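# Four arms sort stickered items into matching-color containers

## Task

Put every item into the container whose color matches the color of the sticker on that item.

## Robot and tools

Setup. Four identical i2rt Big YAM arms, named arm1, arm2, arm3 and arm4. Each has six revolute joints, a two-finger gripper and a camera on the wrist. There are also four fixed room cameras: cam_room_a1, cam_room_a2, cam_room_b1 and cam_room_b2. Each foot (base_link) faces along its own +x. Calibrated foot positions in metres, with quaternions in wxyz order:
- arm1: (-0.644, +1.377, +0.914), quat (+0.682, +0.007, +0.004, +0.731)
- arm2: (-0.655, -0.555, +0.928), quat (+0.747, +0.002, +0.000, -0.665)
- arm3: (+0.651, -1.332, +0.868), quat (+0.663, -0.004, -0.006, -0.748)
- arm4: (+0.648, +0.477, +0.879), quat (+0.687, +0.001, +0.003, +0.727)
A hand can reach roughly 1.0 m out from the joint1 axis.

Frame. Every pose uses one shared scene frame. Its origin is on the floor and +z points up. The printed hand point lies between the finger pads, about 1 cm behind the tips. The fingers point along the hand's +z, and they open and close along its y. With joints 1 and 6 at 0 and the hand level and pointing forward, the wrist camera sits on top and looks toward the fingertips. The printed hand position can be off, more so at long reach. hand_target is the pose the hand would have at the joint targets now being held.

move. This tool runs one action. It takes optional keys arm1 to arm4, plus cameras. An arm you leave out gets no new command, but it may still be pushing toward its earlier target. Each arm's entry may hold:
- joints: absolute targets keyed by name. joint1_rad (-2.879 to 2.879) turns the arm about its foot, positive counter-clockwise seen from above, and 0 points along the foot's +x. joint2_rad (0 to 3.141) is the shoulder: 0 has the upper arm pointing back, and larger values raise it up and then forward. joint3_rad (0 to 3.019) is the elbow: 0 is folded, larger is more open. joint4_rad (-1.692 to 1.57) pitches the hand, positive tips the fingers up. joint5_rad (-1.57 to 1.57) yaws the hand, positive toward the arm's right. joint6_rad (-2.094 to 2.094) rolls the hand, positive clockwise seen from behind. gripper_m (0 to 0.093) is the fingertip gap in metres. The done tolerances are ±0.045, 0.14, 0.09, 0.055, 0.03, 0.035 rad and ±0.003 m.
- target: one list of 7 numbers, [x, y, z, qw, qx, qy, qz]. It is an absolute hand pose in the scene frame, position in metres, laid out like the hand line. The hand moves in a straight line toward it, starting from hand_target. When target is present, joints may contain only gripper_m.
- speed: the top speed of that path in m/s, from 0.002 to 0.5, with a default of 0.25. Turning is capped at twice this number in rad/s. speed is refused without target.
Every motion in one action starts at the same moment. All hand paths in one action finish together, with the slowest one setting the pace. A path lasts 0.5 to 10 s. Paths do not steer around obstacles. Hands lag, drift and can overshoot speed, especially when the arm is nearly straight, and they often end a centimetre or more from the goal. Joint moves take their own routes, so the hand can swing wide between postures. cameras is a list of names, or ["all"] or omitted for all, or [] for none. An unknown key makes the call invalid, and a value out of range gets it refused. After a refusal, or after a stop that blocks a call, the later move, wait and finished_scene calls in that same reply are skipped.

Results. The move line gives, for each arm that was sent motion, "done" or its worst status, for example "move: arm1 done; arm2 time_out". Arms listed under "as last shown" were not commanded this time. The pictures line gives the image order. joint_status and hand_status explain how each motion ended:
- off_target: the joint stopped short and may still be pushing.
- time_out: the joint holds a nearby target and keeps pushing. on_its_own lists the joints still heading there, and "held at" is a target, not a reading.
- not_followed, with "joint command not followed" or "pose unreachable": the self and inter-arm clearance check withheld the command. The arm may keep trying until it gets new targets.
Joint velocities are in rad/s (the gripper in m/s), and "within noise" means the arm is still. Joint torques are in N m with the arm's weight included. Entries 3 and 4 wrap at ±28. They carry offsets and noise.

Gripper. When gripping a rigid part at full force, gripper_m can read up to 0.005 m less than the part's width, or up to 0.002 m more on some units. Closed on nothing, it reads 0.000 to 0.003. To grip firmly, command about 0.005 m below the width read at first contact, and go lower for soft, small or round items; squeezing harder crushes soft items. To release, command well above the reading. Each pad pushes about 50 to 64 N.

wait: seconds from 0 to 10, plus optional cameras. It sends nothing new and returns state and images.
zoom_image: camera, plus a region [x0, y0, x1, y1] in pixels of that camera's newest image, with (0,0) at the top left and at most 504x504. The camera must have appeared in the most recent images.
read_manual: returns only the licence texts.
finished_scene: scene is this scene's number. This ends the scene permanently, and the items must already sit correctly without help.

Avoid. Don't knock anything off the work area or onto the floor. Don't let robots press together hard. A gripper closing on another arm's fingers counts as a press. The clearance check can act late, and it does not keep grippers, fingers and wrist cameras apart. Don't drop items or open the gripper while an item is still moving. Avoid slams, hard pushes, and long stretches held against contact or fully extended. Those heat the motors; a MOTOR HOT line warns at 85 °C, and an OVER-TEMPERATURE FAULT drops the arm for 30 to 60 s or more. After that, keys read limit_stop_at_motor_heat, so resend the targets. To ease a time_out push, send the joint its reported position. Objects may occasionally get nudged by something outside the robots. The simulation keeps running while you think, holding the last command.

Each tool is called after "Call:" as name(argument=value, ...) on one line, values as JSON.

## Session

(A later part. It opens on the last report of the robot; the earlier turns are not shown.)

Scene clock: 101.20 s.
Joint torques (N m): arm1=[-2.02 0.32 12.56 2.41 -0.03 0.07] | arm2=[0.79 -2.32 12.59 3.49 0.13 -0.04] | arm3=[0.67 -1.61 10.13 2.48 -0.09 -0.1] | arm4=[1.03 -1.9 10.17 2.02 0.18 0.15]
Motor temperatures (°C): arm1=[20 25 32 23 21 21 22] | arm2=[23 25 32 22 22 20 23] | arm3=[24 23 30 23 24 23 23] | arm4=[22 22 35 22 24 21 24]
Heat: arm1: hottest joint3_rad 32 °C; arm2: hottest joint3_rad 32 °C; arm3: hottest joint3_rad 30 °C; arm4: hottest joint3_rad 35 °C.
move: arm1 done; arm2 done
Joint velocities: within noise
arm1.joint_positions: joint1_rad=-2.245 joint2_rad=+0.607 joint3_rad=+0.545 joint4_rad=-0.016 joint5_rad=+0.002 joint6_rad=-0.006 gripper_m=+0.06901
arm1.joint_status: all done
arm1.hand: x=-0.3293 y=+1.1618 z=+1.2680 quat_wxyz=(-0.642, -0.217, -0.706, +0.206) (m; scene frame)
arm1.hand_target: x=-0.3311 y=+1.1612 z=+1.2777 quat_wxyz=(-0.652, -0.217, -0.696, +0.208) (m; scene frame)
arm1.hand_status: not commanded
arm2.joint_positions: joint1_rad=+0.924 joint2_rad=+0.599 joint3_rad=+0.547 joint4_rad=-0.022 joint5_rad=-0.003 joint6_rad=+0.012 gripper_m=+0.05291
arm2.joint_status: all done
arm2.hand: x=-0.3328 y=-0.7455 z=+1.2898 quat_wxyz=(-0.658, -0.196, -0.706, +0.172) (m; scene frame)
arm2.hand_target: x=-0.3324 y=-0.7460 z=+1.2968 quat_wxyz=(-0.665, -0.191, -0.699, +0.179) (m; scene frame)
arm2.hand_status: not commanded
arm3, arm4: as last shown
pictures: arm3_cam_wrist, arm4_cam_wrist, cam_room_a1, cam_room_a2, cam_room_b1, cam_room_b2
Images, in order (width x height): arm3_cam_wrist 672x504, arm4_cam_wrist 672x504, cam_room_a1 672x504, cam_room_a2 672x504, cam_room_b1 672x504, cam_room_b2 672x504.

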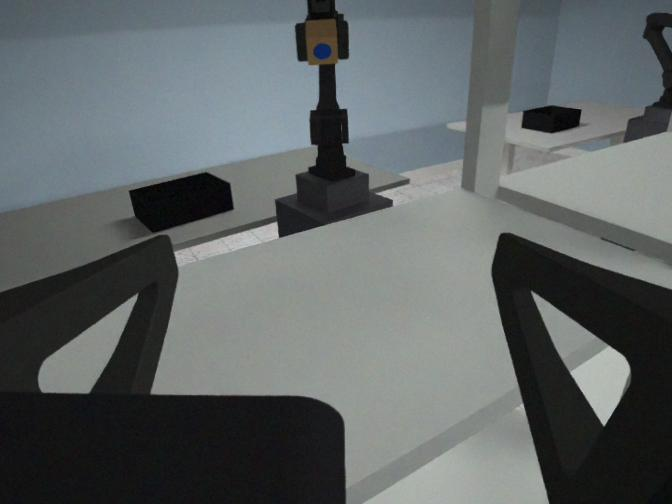

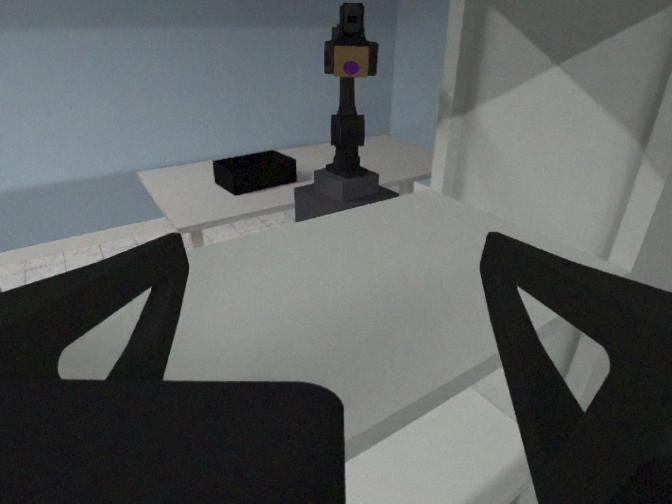

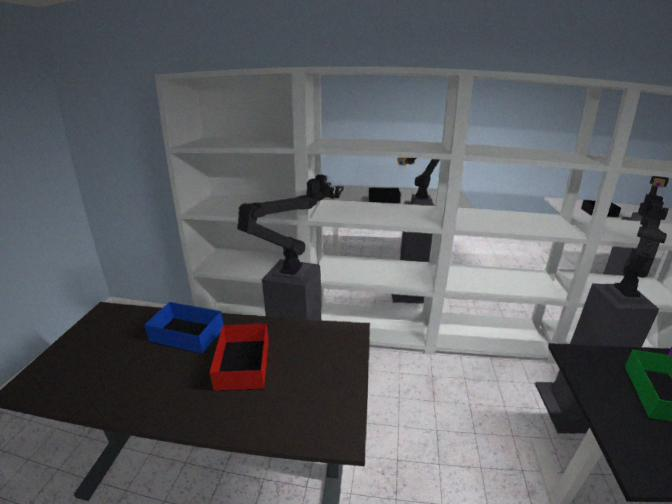

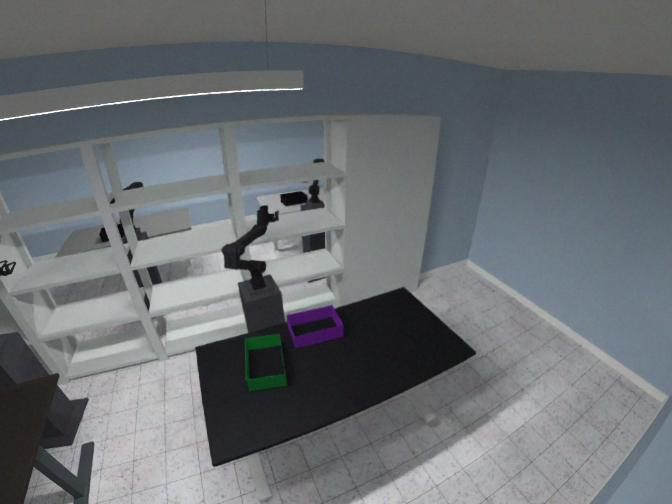

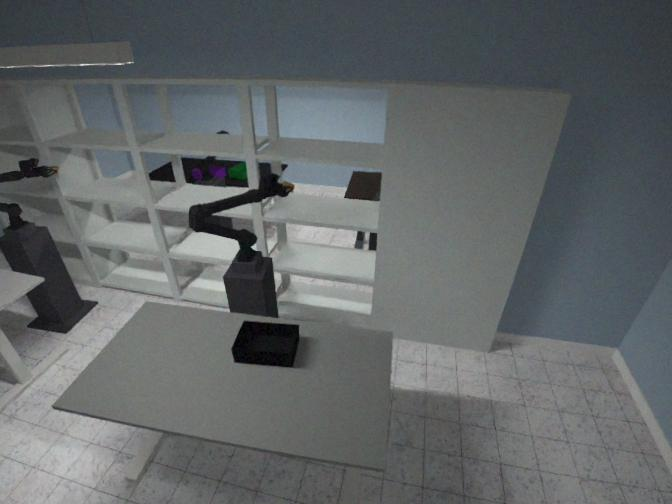

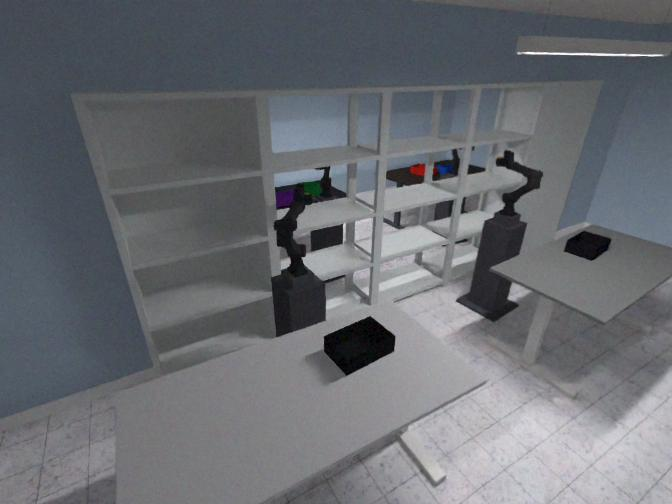

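Call:
move(arm1={"joints": {"joint2_rad": 1.37, "joint3_rad": 1.03, "joint4_rad": -0.74}}, arm2={"joints": {"joint2_rad": 1.4, "joint3_rad": 1.0, "joint4_rad": -0.69}}, cameras=["arm3_cam_wrist", "arm4_cam_wrist"])

Call:
move(arm1={"target": [0.012, 0.917, 1.08, 0.2469, 0.2897, 0.9215, -0.0776], "speed": 0.25}, arm2={"target": [0.005, -0.943, 1.08, 0.2498, 0.2533, 0.9321, -0.0679], "speed": 0.25}, cameras=["arm3_cam_wrist", "arm4_cam_wrist"])

Scene clock: 113.80 s.
Joint torques (N m): arm1=[-2.02 -9.58 14.76 0.69 -0.02 0.07] | arm2=[0.79 -12.98 13.78 1.28 0.13 -0.05] | arm3=[0.67 -1.55 10.15 2.48 -0.1 -0.11] | arm4=[0.73 -1.73 10.28 2.11 0.18 0.12]
Motor temperatures (°C): arm1=[20 24 33 23 21 21 22] | arm2=[23 25 33 22 22 20 24] | arm3=[24 23 31 23 24 23 23] | arm4=[22 22 35 22 24 21 24]
Heat: arm1: hottest joint3_rad 33 °C; arm2: hottest joint3_rad 33 °C; arm3: hottest joint3_rad 31 °C; arm4: hottest joint3_rad 35 °C.
move: arm1 done; arm2 done
Joint velocities: within noise
arm1.joint_positions: joint1_rad=-2.245 joint2_rad=+1.385 joint3_rad=+0.981 joint4_rad=-0.734 joint5_rad=+0.002 joint6_rad=-0.006 gripper_m=+0.06900
arm1.joint_status: all done
arm1.hand: x=-0.2530 y=+1.1072 z=+1.0491 quat_wxyz=(-0.197, -0.288, -0.935, +0.067) (m; scene frame)
arm1.hand_target: x=-0.2408 y=+1.0963 z=+1.0779 quat_wxyz=(-0.224, -0.291, -0.927, +0.074) (m; scene frame)
arm1.hand_status: not commanded
arm2.joint_positions: joint1_rad=+0.924 joint2_rad=+1.403 joint3_rad=+0.961 joint4_rad=-0.681 joint5_rad=-0.003 joint6_rad=+0.012 gripper_m=+0.05291
arm2.joint_status: all done
arm2.hand: x=-0.2434 y=-0.7968 z=+1.0582 quat_wxyz=(-0.216, -0.261, -0.939, +0.054) (m; scene frame)
arm2.hand_target: x=-0.2326 y=-0.8034 z=+1.0766 quat_wxyz=(-0.230, -0.254, -0.937, +0.061) (m; scene frame)
arm2.hand_status: not commanded
arm3, arm4: as last shown
pictures: arm3_cam_wrist, arm4_cam_wrist
Images, in order (width x height): arm3_cam_wrist 672x504, arm4_cam_wrist 672x504.

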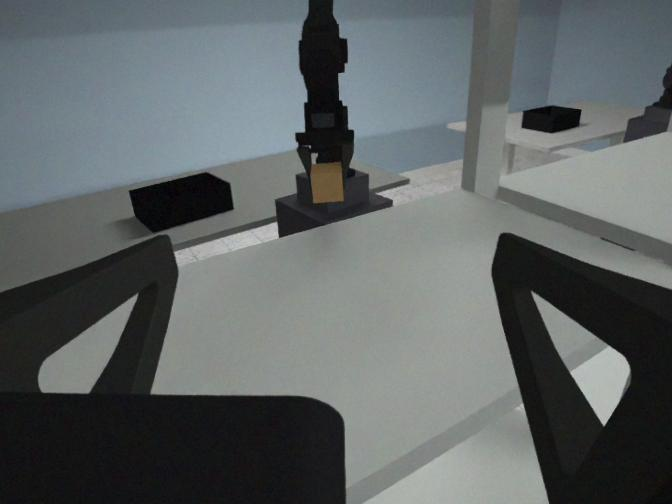

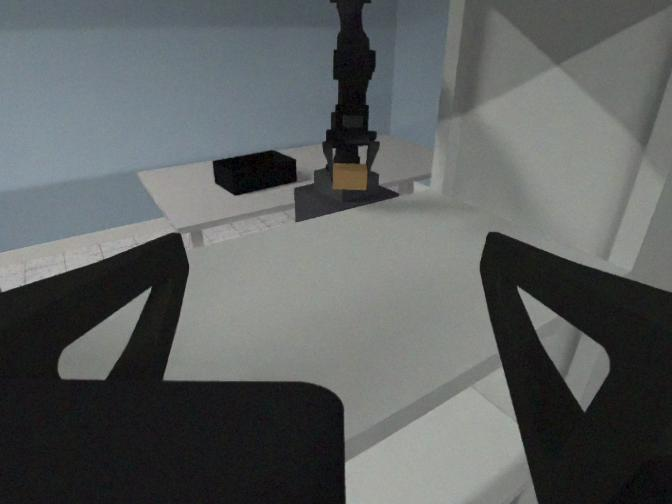

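Scene clock: 115.83 s.
Joint torques (N m): arm1=[-3.02 -19.72 17.57 0.87 -0.09 0.06] | arm2=[0.97 -21.54 16.96 1.24 0.16 -0.06] | arm3=[0.73 -1.67 10.15 2.47 -0.09 -0.11] | arm4=[0.79 -1.67 10.35 2.11 0.17 0.12]
Motor temperatures (°C): arm1=[20 24 33 23 21 21 22] | arm2=[23 25 34 22 22 20 24] | arm3=[24 23 31 23 24 23 23] | arm4=[22 22 35 22 24 21 24]
Heat: arm1: hottest joint3_rad 33 °C; arm2: hottest joint3_rad 34 °C; arm3: hottest joint3_rad 31 °C; arm4: hottest joint3_rad 35 °C.
move: arm1 off_target; arm2 off_target
Joint velocities: within noise
arm1.joint_positions: joint1_rad=-2.245 joint2_rad=+2.155 joint3_rad=+2.042 joint4_rad=-0.973 joint5_rad=-0.007 joint6_rad=-0.006 gripper_m=+0.06900
arm1.joint_status: not commanded
arm1.hand: x=+0.0015 y=+0.9330 z=+1.0509 quat_wxyz=(-0.222, -0.286, -0.930, +0.070) (m; scene frame)
arm1.hand_target: x=+0.0103 y=+0.9183 z=+1.0803 quat_wxyz=(-0.248, -0.289, -0.921, +0.078) (m; scene frame)
arm1.hand_status: off_target (0.035 m and 3.2 deg from the pose sent, 0.328 m and 6.1 deg at the start)
arm2.joint_positions: joint1_rad=+0.924 joint2_rad=+2.049 joint3_rad=+1.838 joint4_rad=-0.864 joint5_rad=+0.000 joint6_rad=+0.012 gripper_m=+0.05291
arm2.joint_status: not commanded
arm2.hand: x=-0.0112 y=-0.9336 z=+1.0675 quat_wxyz=(-0.238, -0.260, -0.934, +0.061) (m; scene frame)
arm2.hand_target: x=+0.0038 y=-0.9422 z=+1.0803 quat_wxyz=(-0.251, -0.253, -0.932, +0.068) (m; scene frame)
arm2.hand_status: off_target (0.023 m and 1.8 deg from the pose sent, 0.289 m and 4.4 deg at the start)
arm3, arm4: as last shown
pictures: arm3_cam_wrist, arm4_cam_wrist
Images, in order (width x height): arm3_cam_wrist 672x504, arm4_cam_wrist 672x504.

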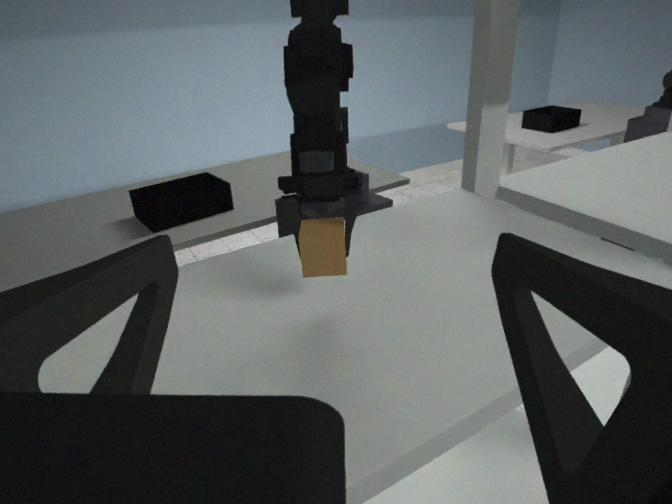

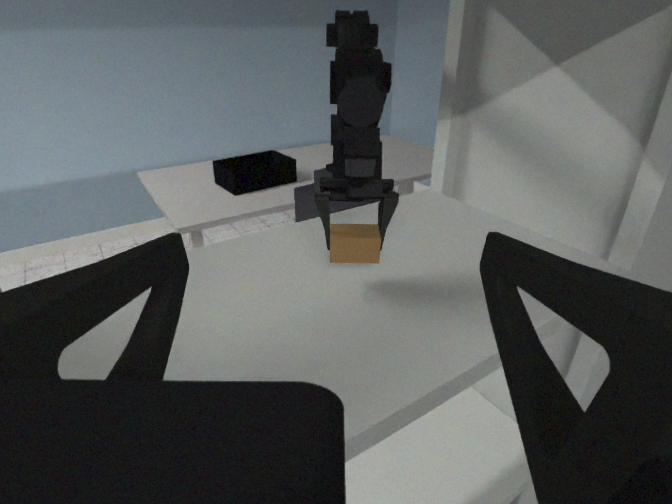

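Call:
move(arm1={"target": [0.012, 0.917, 1.008, 0.2469, 0.2897, 0.9215, -0.0776], "speed": 0.1}, arm2={"target": [0.003, -0.942, 1.006, 0.2498, 0.2533, 0.9321, -0.0679], "speed": 0.1}, cameras=["arm3_cam_wrist", "arm4_cam_wrist"])

Call:
move(arm1={"target": [0.012, 0.917, 0.994, 0.2469, 0.2897, 0.9215, -0.0776], "speed": 0.05}, arm2={"target": [0.003, -0.942, 0.992, 0.2498, 0.2533, 0.9321, -0.0679], "speed": 0.05}, cameras=["arm3_cam_wrist", "arm4_cam_wrist"])

Scene clock: 124.00 s.
Joint torques (N m): arm1=[-2.61 -20.13 11.86 1.77 0.01 0.03] | arm2=[0.85 -22.42 10.71 2.61 0.12 -0.05] | arm3=[0.56 -1.67 10.17 2.45 -0.09 -0.11] | arm4=[0.62 -1.79 10.33 2.02 0.16 0.16]
Motor temperatures (°C): arm1=[20 25 35 23 21 21 22] | arm2=[23 25 34 22 22 20 24] | arm3=[24 23 31 23 24 23 23] | arm4=[22 22 35 22 24 21 24]
Heat: arm1: hottest joint3_rad 35 °C; arm2: hottest joint3_rad 34 °C; arm3: hottest joint3_rad 31 °C; arm4: hottest joint3_rad 35 °C.
move: arm1 done; arm2 off_target
Joint velocities: within noise
arm1.joint_positions: joint1_rad=-2.245 joint2_rad=+2.192 joint3_rad=+1.985 joint4_rad=-0.838 joint5_rad=-0.008 joint6_rad=-0.004 gripper_m=+0.06900
arm1.joint_status: not commanded
arm1.hand: x=+0.0116 y=+0.9252 z=+1.0102 quat_wxyz=(-0.242, -0.285, -0.924, +0.075) (m; scene frame)
arm1.hand_target: x=+0.0118 y=+0.9171 z=+1.0080 quat_wxyz=(-0.247, -0.290, -0.921, +0.078) (m; scene frame)
arm1.hand_status: done (0.009 m and 0.9 deg from the pose sent, 0.047 m and 3.2 deg at the start)
arm2.joint_positions: joint1_rad=+0.924 joint2_rad=+2.101 joint3_rad=+1.796 joint4_rad=-0.733 joint5_rad=+0.001 joint6_rad=+0.011 gripper_m=+0.05291
arm2.joint_status: not commanded
arm2.hand: x=+0.0012 y=-0.9408 z=+1.0243 quat_wxyz=(-0.255, -0.258, -0.929, +0.066) (m; scene frame)
arm2.hand_target: x=+0.0025 y=-0.9417 z=+1.0061 quat_wxyz=(-0.250, -0.253, -0.932, +0.068) (m; scene frame)
arm2.hand_status: off_target (0.018 m and 0.9 deg from the pose sent, 0.064 m and 1.8 deg at the start)
arm3.joint_positions: joint1_rad=-1.983 joint2_rad=+0.602 joint3_rad=+0.500 joint4_rad=+0.282 joint5_rad=+0.002 joint6_rad=+0.005 gripper_m=+0.09402
arm3.joint_status: not commanded
arm3.hand: x=+0.3322 y=-1.1371 z=+1.2708 quat_wxyz=(+0.197, -0.619, +0.176, +0.740) (m; scene frame)
arm3.hand_target: x=+0.3348 y=-1.1350 z=+1.2754 quat_wxyz=(+0.203, -0.612, +0.175, +0.744) (m; scene frame)
arm3.hand_status: not commanded
arm4.joint_positions: joint1_rad=+0.905 joint2_rad=+0.603 joint3_rad=+0.491 joint4_rad=+0.280 joint5_rad=-0.002 joint6_rad=-0.012 gripper_m=+0.09401
arm4.joint_status: not commanded
arm4.hand: x=+0.3457 y=+0.6909 z=+1.2789 quat_wxyz=(-0.231, +0.616, -0.191, -0.728) (m; scene frame)
arm4.hand_target: x=+0.3472 y=+0.6897 z=+1.2908 quat_wxyz=(-0.230, +0.603, -0.191, -0.740) (m; scene frame)
arm4.hand_status: not commanded
pictures: arm3_cam_wrist, arm4_cam_wrist
Images, in order (width x height): arm3_cam_wrist 672x504, arm4_cam_wrist 672x504.

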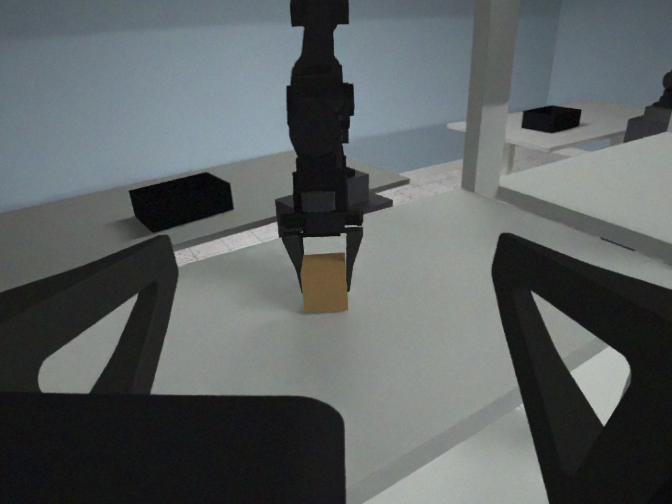

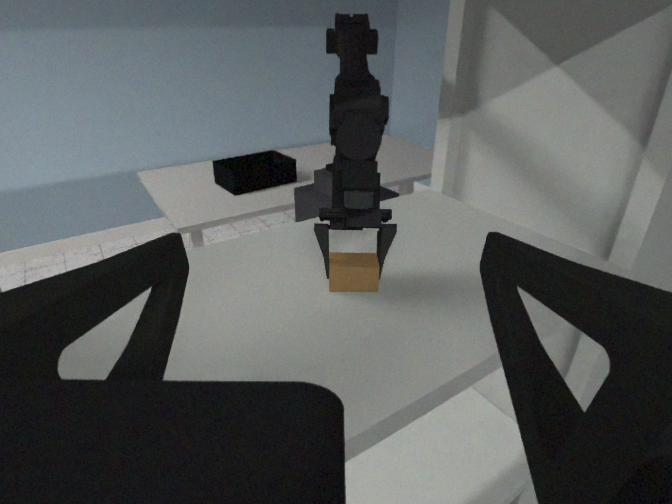

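Scene clock: 124.97 s.
Joint torques (N m): arm1=[-2.37 -19.37 10.63 1.8 0.04 0.06] | arm2=[0.79 -21.3 10.13 2.66 0.12 -0.05] | arm3=[0.67 -1.55 10.15 2.45 -0.1 -0.11] | arm4=[0.79 -1.67 10.39 2.04 0.17 0.16]
Motor temperatures (°C): arm1=[20 25 35 23 21 21 22] | arm2=[23 25 34 22 22 20 24] | arm3=[24 23 31 23 24 23 23] | arm4=[22 22 35 22 24 21 24]
Heat: arm1: hottest joint3_rad 35 °C; arm2: hottest joint3_rad 34 °C; arm3: hottest joint3_rad 31 °C; arm4: hottest joint3_rad 35 °C.
move: arm1 off_target; arm2 off_target
Joint velocities: within noise
arm1.joint_positions: joint1_rad=-2.245 joint2_rad=+2.192 joint3_rad=+1.977 joint4_rad=-0.810 joint5_rad=-0.008 joint6_rad=-0.004 gripper_m=+0.06900
arm1.joint_status: not commanded
arm1.hand: x=+0.0147 y=+0.9231 z=+1.0101 quat_wxyz=(-0.251, -0.284, -0.922, +0.078) (m; scene frame)
arm1.hand_target: x=+0.0117 y=+0.9172 z=+0.9942 quat_wxyz=(-0.247, -0.290, -0.921, +0.078) (m; scene frame)
arm1.hand_status: off_target (0.017 m and 0.8 deg from the pose sent, 0.018 m and 0.9 deg at the start)
arm2.joint_positions: joint1_rad=+0.924 joint2_rad=+2.102 joint3_rad=+1.784 joint4_rad=-0.703 joint5_rad=+0.001 joint6_rad=+0.011 gripper_m=+0.05291
arm2.joint_status: not commanded
arm2.hand: x=+0.0033 y=-0.9420 z=+1.0219 quat_wxyz=(-0.263, -0.258, -0.927, +0.068) (m; scene frame)
arm2.hand_target: x=+0.0019 y=-0.9414 z=+0.9925 quat_wxyz=(-0.250, -0.253, -0.932, +0.068) (m; scene frame)
arm2.hand_status: off_target (0.030 m and 1.7 deg from the pose sent, 0.032 m and 0.9 deg at the start)
arm3, arm4: as last shown
pictures: arm3_cam_wrist, arm4_cam_wrist
Images, in order (width x height): arm3_cam_wrist 672x504, arm4_cam_wrist 672x504.

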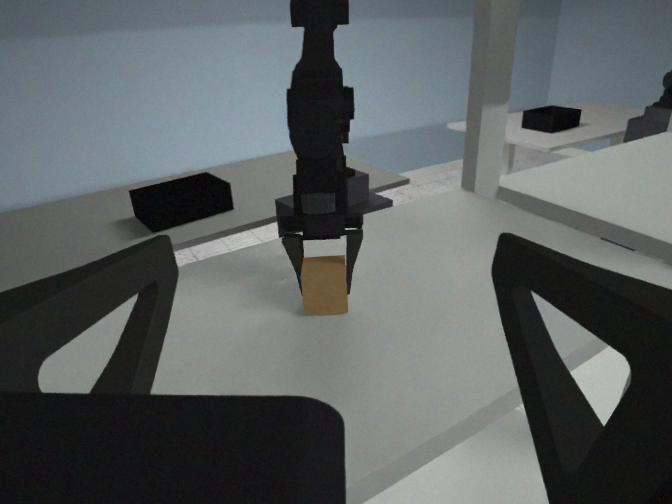

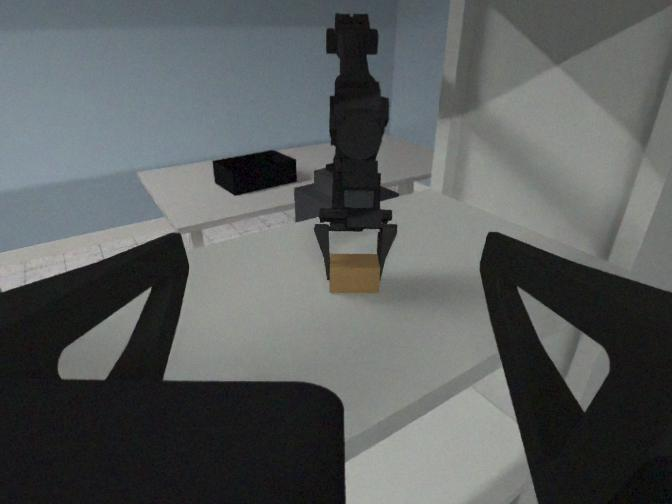

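Call:
move(arm1={"joints": {"gripper_m": 0.093}}, arm2={"joints": {"gripper_m": 0.088}}, cameras=["arm1_cam_wrist", "arm2_cam_wrist"])

Call:
move(arm1={"target": [-0.193, 1.0595, 1.05, 0.2469, 0.2897, 0.9215, -0.0776], "speed": 0.22}, arm2={"target": [-0.213, -0.815, 1.045, 0.2498, 0.2533, 0.9321, -0.0679], "speed": 0.22}, cameras=["arm3_cam_wrist", "arm4_cam_wrist"])

Scene clock: 130.60 s.
Joint torques (N m): arm1=[-2.26 -19.19 11.18 1.89 -0.02 0.11] | arm2=[0.79 -21.42 10.15 2.54 0.11 -0.05] | arm3=[0.67 -1.67 10.14 2.5 -0.09 -0.11] | arm4=[0.73 -1.9 10.36 2.07 0.18 0.12]
Motor temperatures (°C): arm1=[20 25 35 23 21 21 22] | arm2=[23 26 34 22 22 20 24] | arm3=[24 23 31 23 24 23 23] | arm4=[22 22 36 22 24 21 24]
Heat: arm1: hottest joint3_rad 35 °C; arm2: hottest joint3_rad 34 °C; arm3: hottest joint3_rad 31 °C; arm4: hottest joint3_rad 36 °C.
move: arm1 done; arm2 done
Joint velocities: within noise
arm1.joint_positions: joint1_rad=-2.245 joint2_rad=+2.193 joint3_rad=+1.970 joint4_rad=-0.809 joint5_rad=-0.008 joint6_rad=-0.004 gripper_m=+0.09296
arm1.joint_status: all done
arm1.hand: x=+0.0130 y=+0.9242 z=+1.0057 quat_wxyz=(-0.248, -0.285, -0.923, +0.077) (m; scene frame)
arm1.hand_target: x=+0.0116 y=+0.9172 z=+0.9940 quat_wxyz=(-0.247, -0.290, -0.921, +0.078) (m; scene frame)
arm1.hand_status: not commanded
arm2.joint_positions: joint1_rad=+0.924 joint2_rad=+2.102 joint3_rad=+1.784 joint4_rad=-0.701 joint5_rad=+0.001 joint6_rad=+0.011 gripper_m=+0.08793
arm2.joint_status: all done
arm2.hand: x=+0.0037 y=-0.9422 z=+1.0222 quat_wxyz=(-0.264, -0.258, -0.927, +0.069) (m; scene frame)
arm2.hand_target: x=+0.0020 y=-0.9414 z=+0.9925 quat_wxyz=(-0.250, -0.253, -0.932, +0.068) (m; scene frame)
arm2.hand_status: not commanded
arm3, arm4: as last shown
pictures: arm1_cam_wrist, arm2_cam_wrist
Images, in order (width x height): arm1_cam_wrist 672x504, arm2_cam_wrist 672x504.

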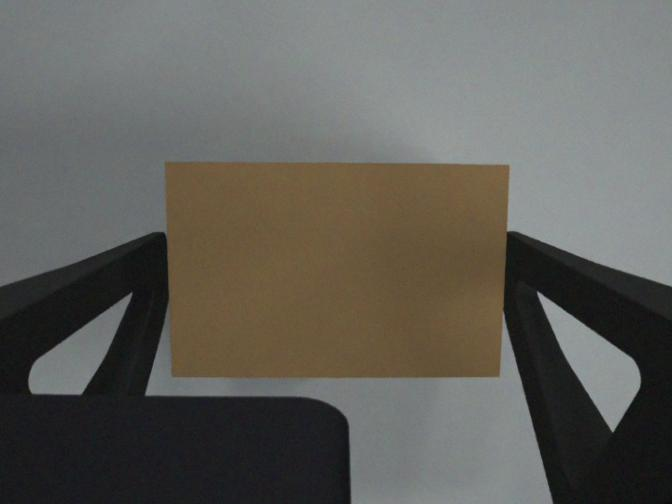

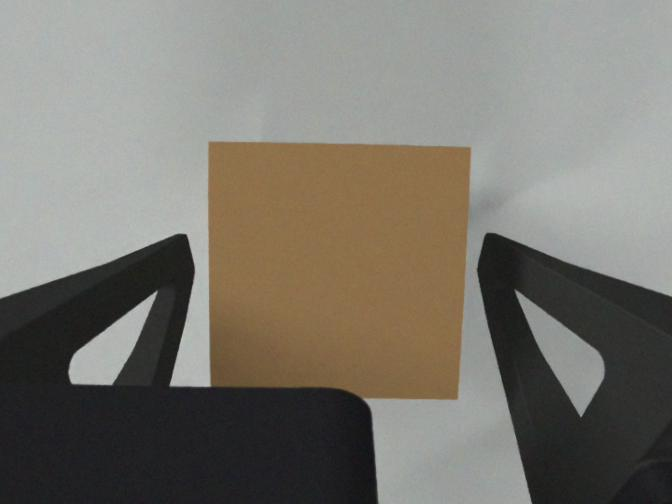

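Scene clock: 132.33 s.
Joint torques (N m): arm1=[-2.9 -10.99 10.71 1.58 0.05 -0.09] | arm2=[0.85 -13.98 9.59 2.18 0.07 0.03] | arm3=[0.67 -1.61 10.15 2.5 -0.08 -0.12] | arm4=[0.91 -1.73 10.21 2.06 0.18 0.15]
Motor temperatures (°C): arm1=[20 25 35 23 21 21 22] | arm2=[23 26 34 22 22 20 24] | arm3=[24 23 31 23 24 23 23] | arm4=[22 22 36 22 24 21 24]
Heat: arm1: hottest joint3_rad 35 °C; arm2: hottest joint3_rad 34 °C; arm3: hottest joint3_rad 31 °C; arm4: hottest joint3_rad 36 °C.
move: arm1 done; arm2 done
Joint velocities: within noise
arm1.joint_positions: joint1_rad=-2.246 joint2_rad=+1.537 joint3_rad=+1.107 joint4_rad=-0.623 joint5_rad=-0.010 joint6_rad=+0.004 gripper_m=+0.09297
arm1.joint_status: not commanded
arm1.hand: x=-0.1926 y=+1.0668 z=+1.0443 quat_wxyz=(-0.238, -0.289, -0.924, +0.072) (m; scene frame)
arm1.hand_target: x=-0.1931 y=+1.0595 z=+1.0502 quat_wxyz=(-0.247, -0.290, -0.921, +0.078) (m; scene frame)
arm1.hand_status: done (0.009 m and 1.2 deg from the pose sent, 0.250 m and 0.6 deg at the start)
arm2.joint_positions: joint1_rad=+0.925 joint2_rad=+1.480 joint3_rad=+0.987 joint4_rad=-0.554 joint5_rad=+0.003 joint6_rad=+0.004 gripper_m=+0.08794
arm2.joint_status: not commanded
arm2.hand: x=-0.2116 y=-0.8162 z=+1.0483 quat_wxyz=(-0.250, -0.255, -0.932, +0.067) (m; scene frame)
arm2.hand_target: x=-0.2131 y=-0.8150 z=+1.0450 quat_wxyz=(-0.250, -0.253, -0.932, +0.068) (m; scene frame)
arm2.hand_status: done (0.004 m and 0.3 deg from the pose sent, 0.252 m and 1.8 deg at the start)
arm3, arm4: as last shown
pictures: arm3_cam_wrist, arm4_cam_wrist
Images, in order (width x height): arm3_cam_wrist 672x504, arm4_cam_wrist 672x504.

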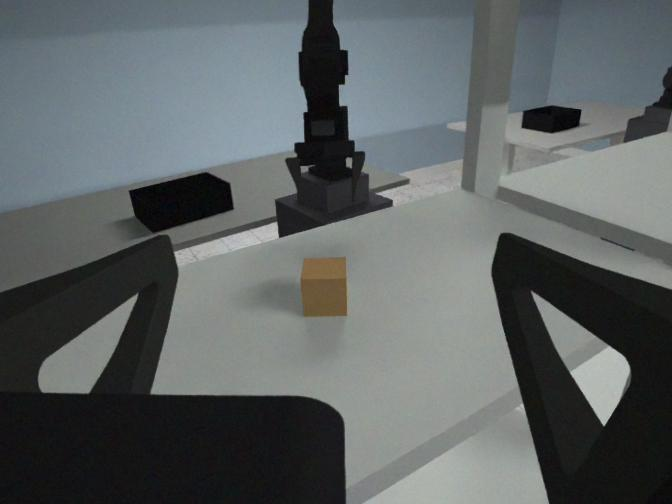

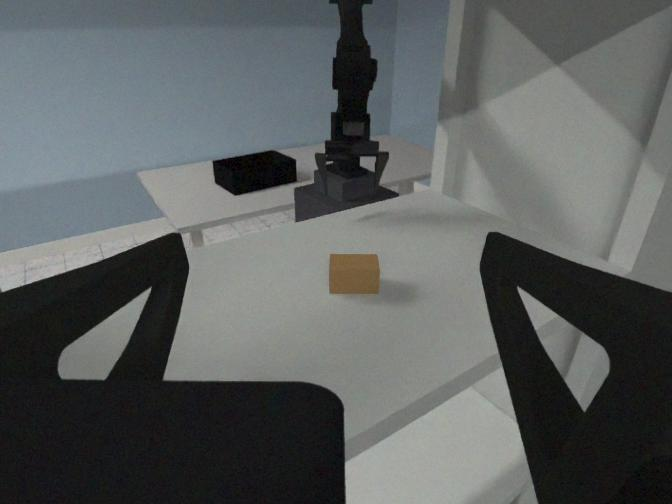

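Call:
move(arm1={"joints": {"joint2_rad": 0.7, "joint3_rad": 0.8, "joint4_rad": -1.0}}, arm2={"joints": {"joint2_rad": 0.7, "joint3_rad": 0.8, "joint4_rad": -1.0}}, arm3={"target": [0.062, -0.989, 1.072, 0.0627, -0.9372, 0.2337, 0.2511], "speed": 0.3}, arm4={"target": [0.053, 0.913, 1.068, 0.0778, -0.9212, 0.2905, 0.2468], "speed": 0.3}, cameras=["arm3_cam_wrist", "arm4_cam_wrist"])

Scene clock: 149.37 s.
Joint torques (N m): arm1=[-2.73 -0.21 12.67 1.13 0.04 -0.04] | arm2=[0.79 -2.96 12.12 1.44 0.07 0.03] | arm3=[2.2 -20.37 13.97 0.54 -0.07 -0.13] | arm4=[0.09 -22.24 12.83 0.47 0.22 -0.04]
Motor temperatures (°C): arm1=[20 25 34 23 21 21 22] | arm2=[23 26 33 22 22 20 23] | arm3=[24 23 31 23 24 23 23] | arm4=[22 22 37 22 24 21 24]
Heat: arm1: hottest joint3_rad 34 °C; arm2: hottest joint3_rad 33 °C; arm3: hottest joint3_rad 31 °C; arm4: hottest joint3_rad 37 °C.
move: arm1 done; arm2 done; arm3 off_target; arm4 off_target
Joint velocities: within noise
arm1.joint_positions: joint1_rad=-2.246 joint2_rad=+0.698 joint3_rad=+0.789 joint4_rad=-0.991 joint5_rad=-0.010 joint6_rad=+0.003 gripper_m=+0.09297
arm1.joint_status: all done
arm1.hand: x=-0.3854 y=+1.2017 z=+1.1774 quat_wxyz=(-0.308, -0.282, -0.904, +0.094) (m; scene frame)
arm1.hand_target: x=-0.3871 y=+1.1986 z=+1.1814 quat_wxyz=(-0.307, -0.283, -0.903, +0.097) (m; scene frame)
arm1.hand_status: not commanded
arm2.joint_positions: joint1_rad=+0.925 joint2_rad=+0.698 joint3_rad=+0.796 joint4_rad=-0.986 joint5_rad=+0.003 joint6_rad=+0.004 gripper_m=+0.08794
arm2.joint_status: all done
arm2.hand: x=-0.3879 y=-0.7138 z=+1.2008 quat_wxyz=(-0.323, -0.249, -0.909, +0.086) (m; scene frame)
arm2.hand_target: x=-0.3895 y=-0.7128 z=+1.2000 quat_wxyz=(-0.318, -0.248, -0.911, +0.086) (m; scene frame)
arm2.hand_status: not commanded
arm3.joint_positions: joint1_rad=-1.983 joint2_rad=+1.804 joint3_rad=+1.592 joint4_rad=-0.871 joint5_rad=-0.006 joint6_rad=-0.029 gripper_m=+0.09402
arm3.joint_status: not commanded
arm3.hand: x=+0.0786 y=-0.9919 z=+1.0477 quat_wxyz=(+0.058, -0.940, +0.243, +0.231) (m; scene frame)
arm3.hand_target: x=+0.0632 y=-0.9898 z=+1.0721 quat_wxyz=(+0.063, -0.937, +0.234, +0.251) (m; scene frame)
arm3.hand_status: off_target (0.030 m and 2.7 deg from the pose sent, 0.367 m and 70.0 deg at the start)
arm4.joint_positions: joint1_rad=+0.891 joint2_rad=+1.967 joint3_rad=+1.796 joint4_rad=-0.905 joint5_rad=-0.009 joint6_rad=-0.012 gripper_m=+0.09401
arm4.joint_status: not commanded
arm4.hand: x=+0.0606 y=+0.8995 z=+1.0523 quat_wxyz=(-0.070, +0.925, -0.291, -0.235) (m; scene frame)
arm4.hand_target: x=+0.0538 y=+0.9124 z=+1.0680 quat_wxyz=(-0.078, +0.921, -0.290, -0.247) (m; scene frame)
arm4.hand_status: off_target (0.022 m and 1.7 deg from the pose sent, 0.424 m and 69.7 deg at the start)
pictures: arm3_cam_wrist, arm4_cam_wrist
Images, in order (width x height): arm3_cam_wrist 672x504, arm4_cam_wrist 672x504.

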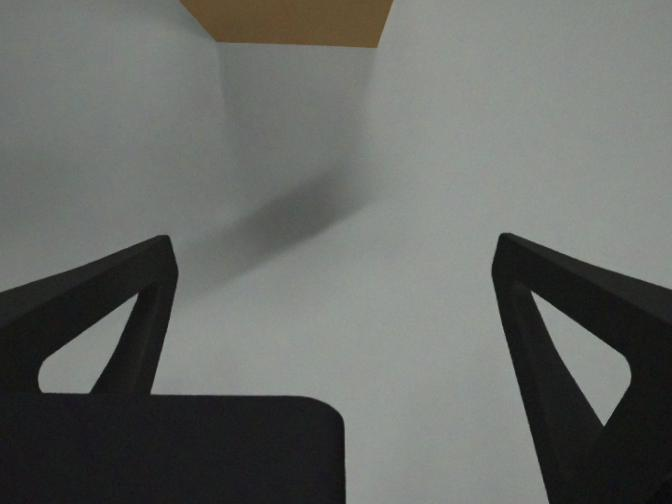

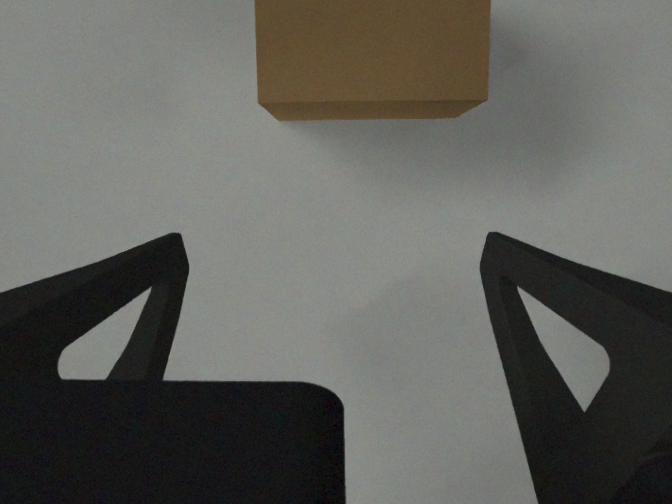

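Call:
move(arm3={"target": [-0.024, -0.961, 1.044, 0.067, -0.933, 0.25, 0.25], "speed": 0.15}, arm4={"target": [0.0035, 0.961, 1.020, 0.0778, -0.9212, 0.2905, 0.2468], "speed": 0.12}, cameras=["arm3_cam_wrist", "arm4_cam_wrist"])

Scene clock: 166.30 s.
Joint torques (N m): arm1=[-2.84 0.44 12.77 1.1 0.02 -0.05] | arm2=[0.79 -3.02 12.08 1.47 0.08 0.03] | arm3=[2.32 -23.53 14.16 0.62 0.13 0.03] | arm4=[0.67 -24 12.75 0.46 0 -0.1]
Motor temperatures (°C): arm1=[20 25 36 23 21 21 21] | arm2=[23 26 34 22 22 20 23] | arm3=[24 24 32 23 24 23 23] | arm4=[22 24 40 22 24 21 24]
Heat: arm1: hottest joint3_rad 36 °C; arm2: hottest joint3_rad 34 °C; arm3: hottest joint3_rad 32 °C; arm4: hottest joint3_rad 40 °C.
move: arm3 off_target; arm4 off_target
Joint velocities: within noise
arm1, arm2: as last shown
arm3.joint_positions: joint1_rad=-1.956 joint2_rad=+2.057 joint3_rad=+1.918 joint4_rad=-0.936 joint5_rad=+0.022 joint6_rad=+0.013 gripper_m=+0.09402
arm3.joint_status: not commanded
arm3.hand: x=-0.0069 y=-0.9605 z=+1.0261 quat_wxyz=(+0.064, -0.937, +0.253, +0.233) (m; scene frame)
arm3.hand_target: x=-0.0229 y=-0.9616 z=+1.0442 quat_wxyz=(+0.067, -0.933, +0.250, +0.251) (m; scene frame)
arm3.hand_status: off_target (0.025 m and 2.0 deg from the pose sent, 0.107 m and 2.7 deg at the start)
arm4.joint_positions: joint1_rad=+0.875 joint2_rad=+2.180 joint3_rad=+2.052 joint4_rad=-0.929 joint5_rad=-0.009 joint6_rad=-0.019 gripper_m=+0.09401
arm4.joint_status: not commanded
arm4.hand: x=+0.0108 y=+0.9510 z=+1.0196 quat_wxyz=(-0.076, +0.921, -0.295, -0.244) (m; scene frame)
arm4.hand_target: x=+0.0042 y=+0.9607 z=+1.0198 quat_wxyz=(-0.078, +0.921, -0.291, -0.247) (m; scene frame)
arm4.hand_status: off_target (0.012 m and 0.7 deg from the pose sent, 0.090 m and 1.7 deg at the start)
pictures: arm3_cam_wrist, arm4_cam_wrist
Images, in order (width x height): arm3_cam_wrist 672x504, arm4_cam_wrist 672x504.

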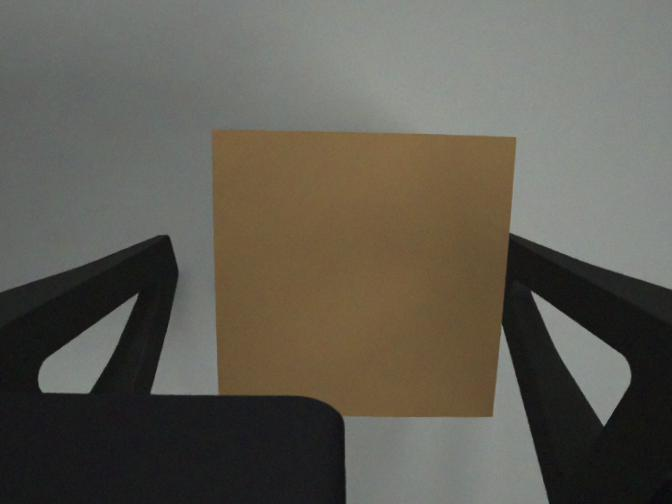

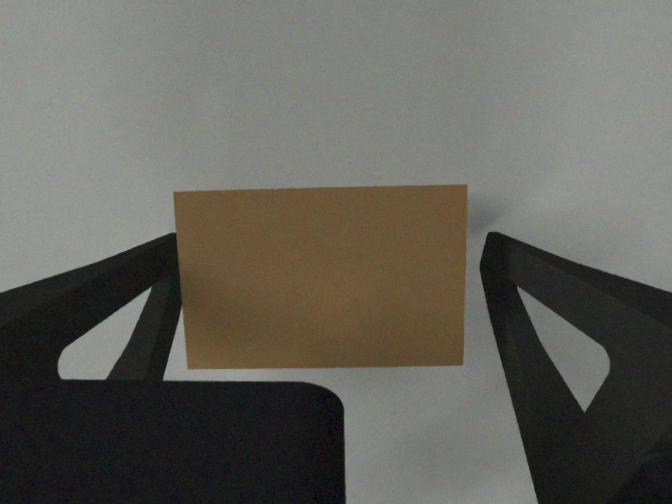

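Call:
move(arm3={"joints": {"gripper_m": 0.045}}, arm4={"joints": {"gripper_m": 0.064}}, cameras=["arm3_cam_wrist", "arm4_cam_wrist"])

Call:
move(arm3={"target": [-0.022, -0.9625, 1.095, 0.067, -0.933, 0.25, 0.25], "speed": 0.15}, arm4={"target": [0.0045, 0.960, 1.08, 0.0778, -0.9212, 0.2905, 0.2468], "speed": 0.15}, cameras=[])

Call:
move(arm3={"target": [0.22, -1.095, 1.10, 0.067, -0.933, 0.25, 0.25], "speed": 0.25}, arm4={"target": [0.216, 0.812, 1.10, 0.0778, -0.9212, 0.2905, 0.2468], "speed": 0.25}, cameras=["arm3_cam_wrist", "arm4_cam_wrist"])

Scene clock: 171.57 s.
Joint torques (N m): arm1=[-2.55 0.21 12.71 1.05 0.02 -0.02] | arm2=[0.97 -2.96 12.1 1.48 0.07 0.04] | arm3=[2.32 -23.47 14.15 0.64 0.09 0.02] | arm4=[0.73 -24.23 12.72 0.34 -0.03 -0.05]
Motor temperatures (°C): arm1=[20 25 36 23 21 21 21] | arm2=[23 25 34 22 22 20 23] | arm3=[24 25 33 23 24 23 23] | arm4=[22 24 40 22 24 21 24]
Heat: arm1: hottest joint3_rad 36 °C; arm2: hottest joint3_rad 34 °C; arm3: hottest joint3_rad 33 °C; arm4: hottest joint3_rad 40 °C.
move: arm3 off_target; arm4 off_target
Joint velocities: within noise
arm1, arm2: as last shown
arm3.joint_positions: joint1_rad=-1.956 joint2_rad=+2.057 joint3_rad=+1.918 joint4_rad=-0.936 joint5_rad=+0.023 joint6_rad=+0.014 gripper_m=+0.05294
arm3.joint_status: gripper_m off_target (ended at +0.05298, target +0.04500)
arm3.hand: x=-0.0067 y=-0.9603 z=+1.0261 quat_wxyz=(+0.064, -0.937, +0.253, +0.233) (m; scene frame)
arm3.hand_target: x=-0.0229 y=-0.9616 z=+1.0442 quat_wxyz=(+0.067, -0.933, +0.250, +0.251) (m; scene frame)
arm3.hand_status: not commanded
arm4.joint_positions: joint1_rad=+0.875 joint2_rad=+2.180 joint3_rad=+2.052 joint4_rad=-0.929 joint5_rad=-0.009 joint6_rad=-0.019 gripper_m=+0.06935
arm4.joint_status: gripper_m off_target (ended at +0.06938, target +0.06400)
arm4.hand: x=+0.0109 y=+0.9509 z=+1.0196 quat_wxyz=(-0.076, +0.921, -0.295, -0.243) (m; scene frame)
arm4.hand_target: x=+0.0042 y=+0.9607 z=+1.0198 quat_wxyz=(-0.078, +0.921, -0.291, -0.247) (m; scene frame)
arm4.hand_status: not commanded
pictures: arm3_cam_wrist, arm4_cam_wrist
Images, in order (width x height): arm3_cam_wrist 672x504, arm4_cam_wrist 672x504.

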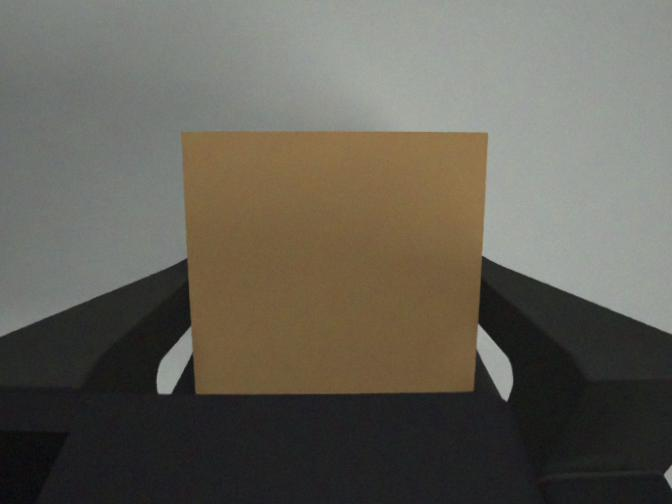

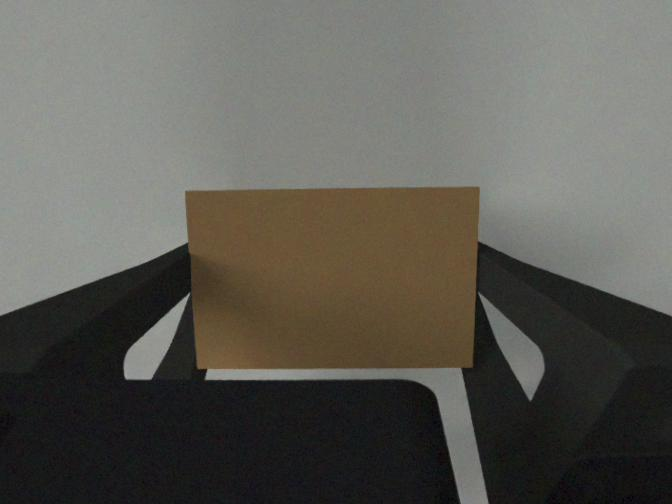

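Scene clock: 172.70 s.
Joint torques (N m): arm1=[-2.49 0.91 12.59 1.11 0.07 -0.06] | arm2=[0.79 -2.96 12.08 1.46 0.07 0.03] | arm3=[2.43 -25.11 14.27 0.65 0.1 0.02] | arm4=[0.91 -25.35 12.83 0.43 -0.01 -0.07]
Motor temperatures (°C): arm1=[20 25 36 23 21 21 21] | arm2=[23 25 34 22 22 20 23] | arm3=[24 25 33 23 24 23 23] | arm4=[22 24 40 22 24 21 24]
Heat: arm1: hottest joint3_rad 36 °C; arm2: hottest joint3_rad 34 °C; arm3: hottest joint3_rad 33 °C; arm4: hottest joint3_rad 40 °C.
move: arm3 off_target; arm4 off_target
Joint velocities: within noise
arm1, arm2: as last shown
arm3.joint_positions: joint1_rad=-1.956 joint2_rad=+2.057 joint3_rad=+2.025 joint4_rad=-1.061 joint5_rad=+0.023 joint6_rad=+0.015 gripper_m=+0.05294
arm3.joint_status: not commanded
arm3.hand: x=-0.0064 y=-0.9600 z=+1.0648 quat_wxyz=(+0.062, -0.939, +0.254, +0.224) (m; scene frame)
arm3.hand_target: x=-0.0204 y=-0.9633 z=+1.0951 quat_wxyz=(+0.067, -0.933, +0.250, +0.250) (m; scene frame)
arm3.hand_status: off_target (0.034 m and 3.1 deg from the pose sent, 0.071 m and 2.1 deg at the start)
arm4.joint_positions: joint1_rad=+0.875 joint2_rad=+2.180 joint3_rad=+2.189 joint4_rad=-1.078 joint5_rad=-0.009 joint6_rad=-0.020 gripper_m=+0.06935
arm4.joint_status: not commanded
arm4.hand: x=+0.0108 y=+0.9513 z=+1.0701 quat_wxyz=(-0.074, +0.923, -0.295, -0.238) (m; scene frame)
arm4.hand_target: x=+0.0052 y=+0.9597 z=+1.0799 quat_wxyz=(-0.078, +0.921, -0.291, -0.247) (m; scene frame)
arm4.hand_status: off_target (0.015 m and 1.3 deg from the pose sent, 0.061 m and 0.6 deg at the start)
pictures: none
No camera images: "cameras" was empty.

Scene clock: 174.37 s.
Joint torques (N m): arm1=[-3.31 0.26 12.68 1.07 0.02 -0.04] | arm2=[0.85 -2.96 12.07 1.47 0.08 0.03] | arm3=[2.49 -11.81 9.4 1.48 0.14 0.03] | arm4=[0.56 -15.44 9.43 1.4 -0.07 -0.07]
Motor temperatures (°C): arm1=[20 24 36 23 21 21 21] | arm2=[23 25 34 22 22 20 23] | arm3=[24 25 33 23 24 23 23] | arm4=[22 24 40 22 24 21 25]
Heat: arm1: hottest joint3_rad 36 °C; arm2: hottest joint3_rad 34 °C; arm3: hottest joint3_rad 33 °C; arm4: hottest joint3_rad 40 °C.
move: arm3 done; arm4 off_target
Joint velocities: within noise
arm1, arm2: as last shown
arm3.joint_positions: joint1_rad=-1.951 joint2_rad=+1.306 joint3_rad=+1.136 joint4_rad=-0.879 joint5_rad=+0.026 joint6_rad=+0.019 gripper_m=+0.05294
arm3.joint_status: not commanded
arm3.hand: x=+0.2257 y=-1.0900 z=+1.0996 quat_wxyz=(+0.067, -0.933, +0.253, +0.245) (m; scene frame)
arm3.hand_target: x=+0.2201 y=-1.0950 z=+1.1001 quat_wxyz=(+0.067, -0.933, +0.250, +0.250) (m; scene frame)
arm3.hand_status: done (0.008 m and 0.7 deg from the pose sent, 0.266 m and 3.1 deg at the start)
arm4.joint_positions: joint1_rad=+0.859 joint2_rad=+1.476 joint3_rad=+1.249 joint4_rad=-0.854 joint5_rad=-0.017 joint6_rad=-0.034 gripper_m=+0.06935
arm4.joint_status: not commanded
arm4.hand: x=+0.2181 y=+0.8058 z=+1.0911 quat_wxyz=(-0.072, +0.924, -0.295, -0.233) (m; scene frame)
arm4.hand_target: x=+0.2161 y=+0.8118 z=+1.1001 quat_wxyz=(-0.078, +0.921, -0.290, -0.247) (m; scene frame)
arm4.hand_status: off_target (0.011 m and 1.9 deg from the pose sent, 0.250 m and 1.3 deg at the start)
pictures: arm3_cam_wrist, arm4_cam_wrist
Images, in order (width x height): arm3_cam_wrist 672x504, arm4_cam_wrist 672x504.

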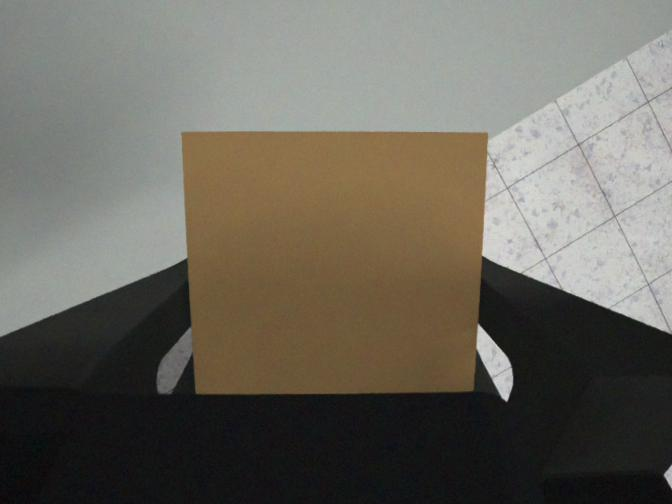

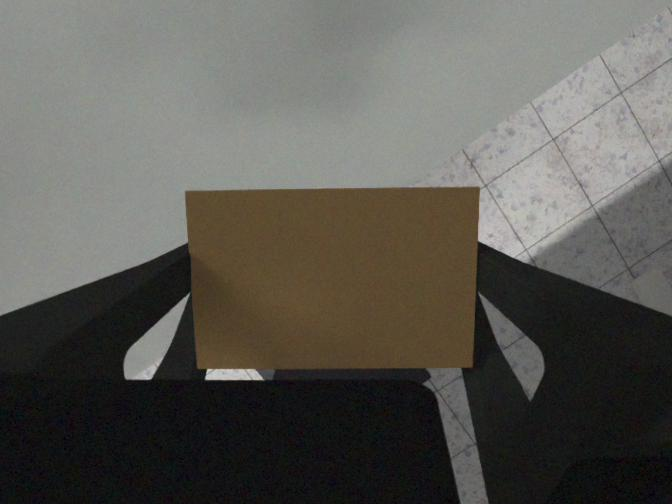

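Call:
move(arm3={"joints": {"joint2_rad": 0.8, "joint3_rad": 0.9, "joint4_rad": -1.147, "joint5_rad": 0, "joint6_rad": 0}}, arm4={"joints": {"joint1_rad": -1.05, "joint2_rad": 0.8, "joint3_rad": 0.9, "joint4_rad": -1.147, "joint5_rad": 0, "joint6_rad": 0}}, cameras=["arm4_cam_wrist"])

Call:
move(arm3={"joints": {"joint1_rad": 1.25}}, cameras=["arm3_cam_wrist"])

Scene clock: 182.23 s.
Joint torques (N m): arm1=[-2.67 0.56 12.79 1.13 0.06 -0.07] | arm2=[0.73 -2.96 12.1 1.46 0.08 0.03] | arm3=[2.37 -2.9 10.06 0.84 -0.08 -0.12] | arm4=[0.97 -3.31 9.21 0.35 0.02 0.14]
Motor temperatures (°C): arm1=[20 24 37 23 21 21 21] | arm2=[23 25 34 22 22 20 23] | arm3=[24 25 32 23 24 23 24] | arm4=[22 24 39 22 24 21 25]
Heat: arm1: hottest joint3_rad 37 °C; arm2: hottest joint3_rad 34 °C; arm3: hottest joint3_rad 32 °C; arm4: hottest joint3_rad 39 °C.
move: arm3 done; arm4 done
Joint velocities: within noise
arm1, arm2: as last shown
arm3.joint_positions: joint1_rad=-1.950 joint2_rad=+0.794 joint3_rad=+0.896 joint4_rad=-1.142 joint5_rad=+0.002 joint6_rad=+0.007 gripper_m=+0.05294
arm3.joint_status: all done
arm3.hand: x=+0.3798 y=-1.1788 z=+1.1400 quat_wxyz=(+0.059, -0.935, +0.244, +0.252) (m; scene frame)
arm3.hand_target: x=+0.3770 y=-1.1829 z=+1.1399 quat_wxyz=(+0.056, -0.938, +0.234, +0.249) (m; scene frame)
arm3.hand_status: not commanded
arm4.joint_positions: joint1_rad=-1.049 joint2_rad=+0.798 joint3_rad=+0.899 joint4_rad=-1.136 joint5_rad=+0.002 joint6_rad=-0.011 gripper_m=+0.06941
arm4.joint_status: all done
arm4.hand: x=+0.9106 y=+0.6481 z=+1.1538 quat_wxyz=(-0.252, +0.280, -0.923, -0.073) (m; scene frame)
arm4.hand_target: x=+0.9090 y=+0.6469 z=+1.1520 quat_wxyz=(-0.245, +0.275, -0.927, -0.073) (m; scene frame)
arm4.hand_status: not commanded
pictures: arm4_cam_wrist
Images, in order (width x height): arm4_cam_wrist 672x504.

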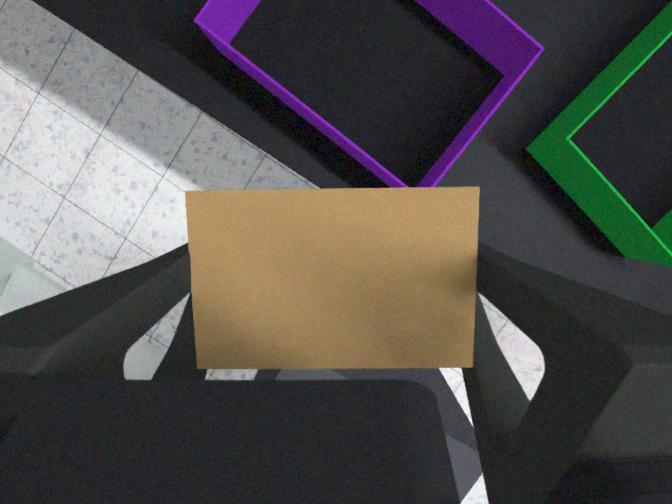

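Scene clock: 184.63 s.
Joint torques (N m): arm1=[-2.61 0.09 12.63 1.09 0.05 -0.02] | arm2=[0.91 -2.9 12.11 1.47 0.08 0.03] | arm3=[2.02 -3.37 10.07 0.84 0.13 -0.11] | arm4=[0.44 -3.02 9.21 0.39 0.03 0.13]
Motor temperatures (°C): arm1=[20 24 37 23 21 21 21] | arm2=[23 25 34 22 22 20 23] | arm3=[24 25 32 23 24 23 24] | arm4=[22 24 39 22 24 21 25]
Heat: arm1: hottest joint3_rad 37 °C; arm2: hottest joint3_rad 34 °C; arm3: hottest joint3_rad 32 °C; arm4: hottest joint3_rad 39 °C.
move: arm3 done
Joint velocities: within noise
arm1, arm2, arm4: as last shown
arm3.joint_positions: joint1_rad=+1.241 joint2_rad=+0.802 joint3_rad=+0.896 joint4_rad=-1.142 joint5_rad=-0.002 joint6_rad=+0.006 gripper_m=+0.05300
arm3.joint_status: all done
arm3.hand: x=+0.9299 y=-1.4630 z=+1.1424 quat_wxyz=(-0.254, -0.217, -0.941, +0.062) (m; scene frame)
arm3.hand_target: x=+0.9305 y=-1.4606 z=+1.1444 quat_wxyz=(-0.255, -0.210, -0.942, +0.063) (m; scene frame)
arm3.hand_status: not commanded
pictures: arm3_cam_wrist
Images, in order (width x height): arm3_cam_wrist 672x504.

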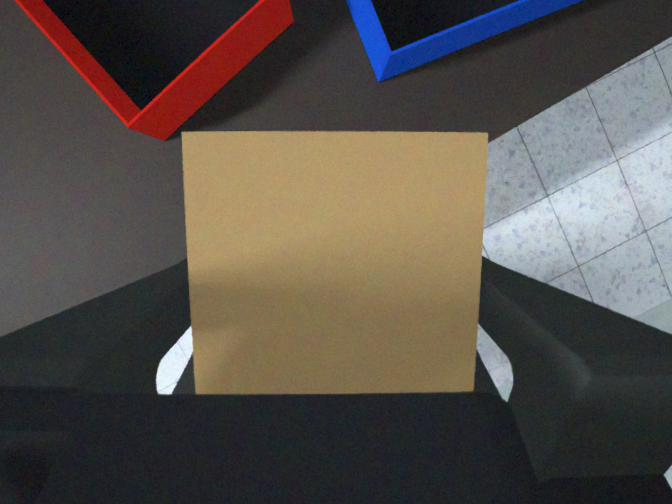

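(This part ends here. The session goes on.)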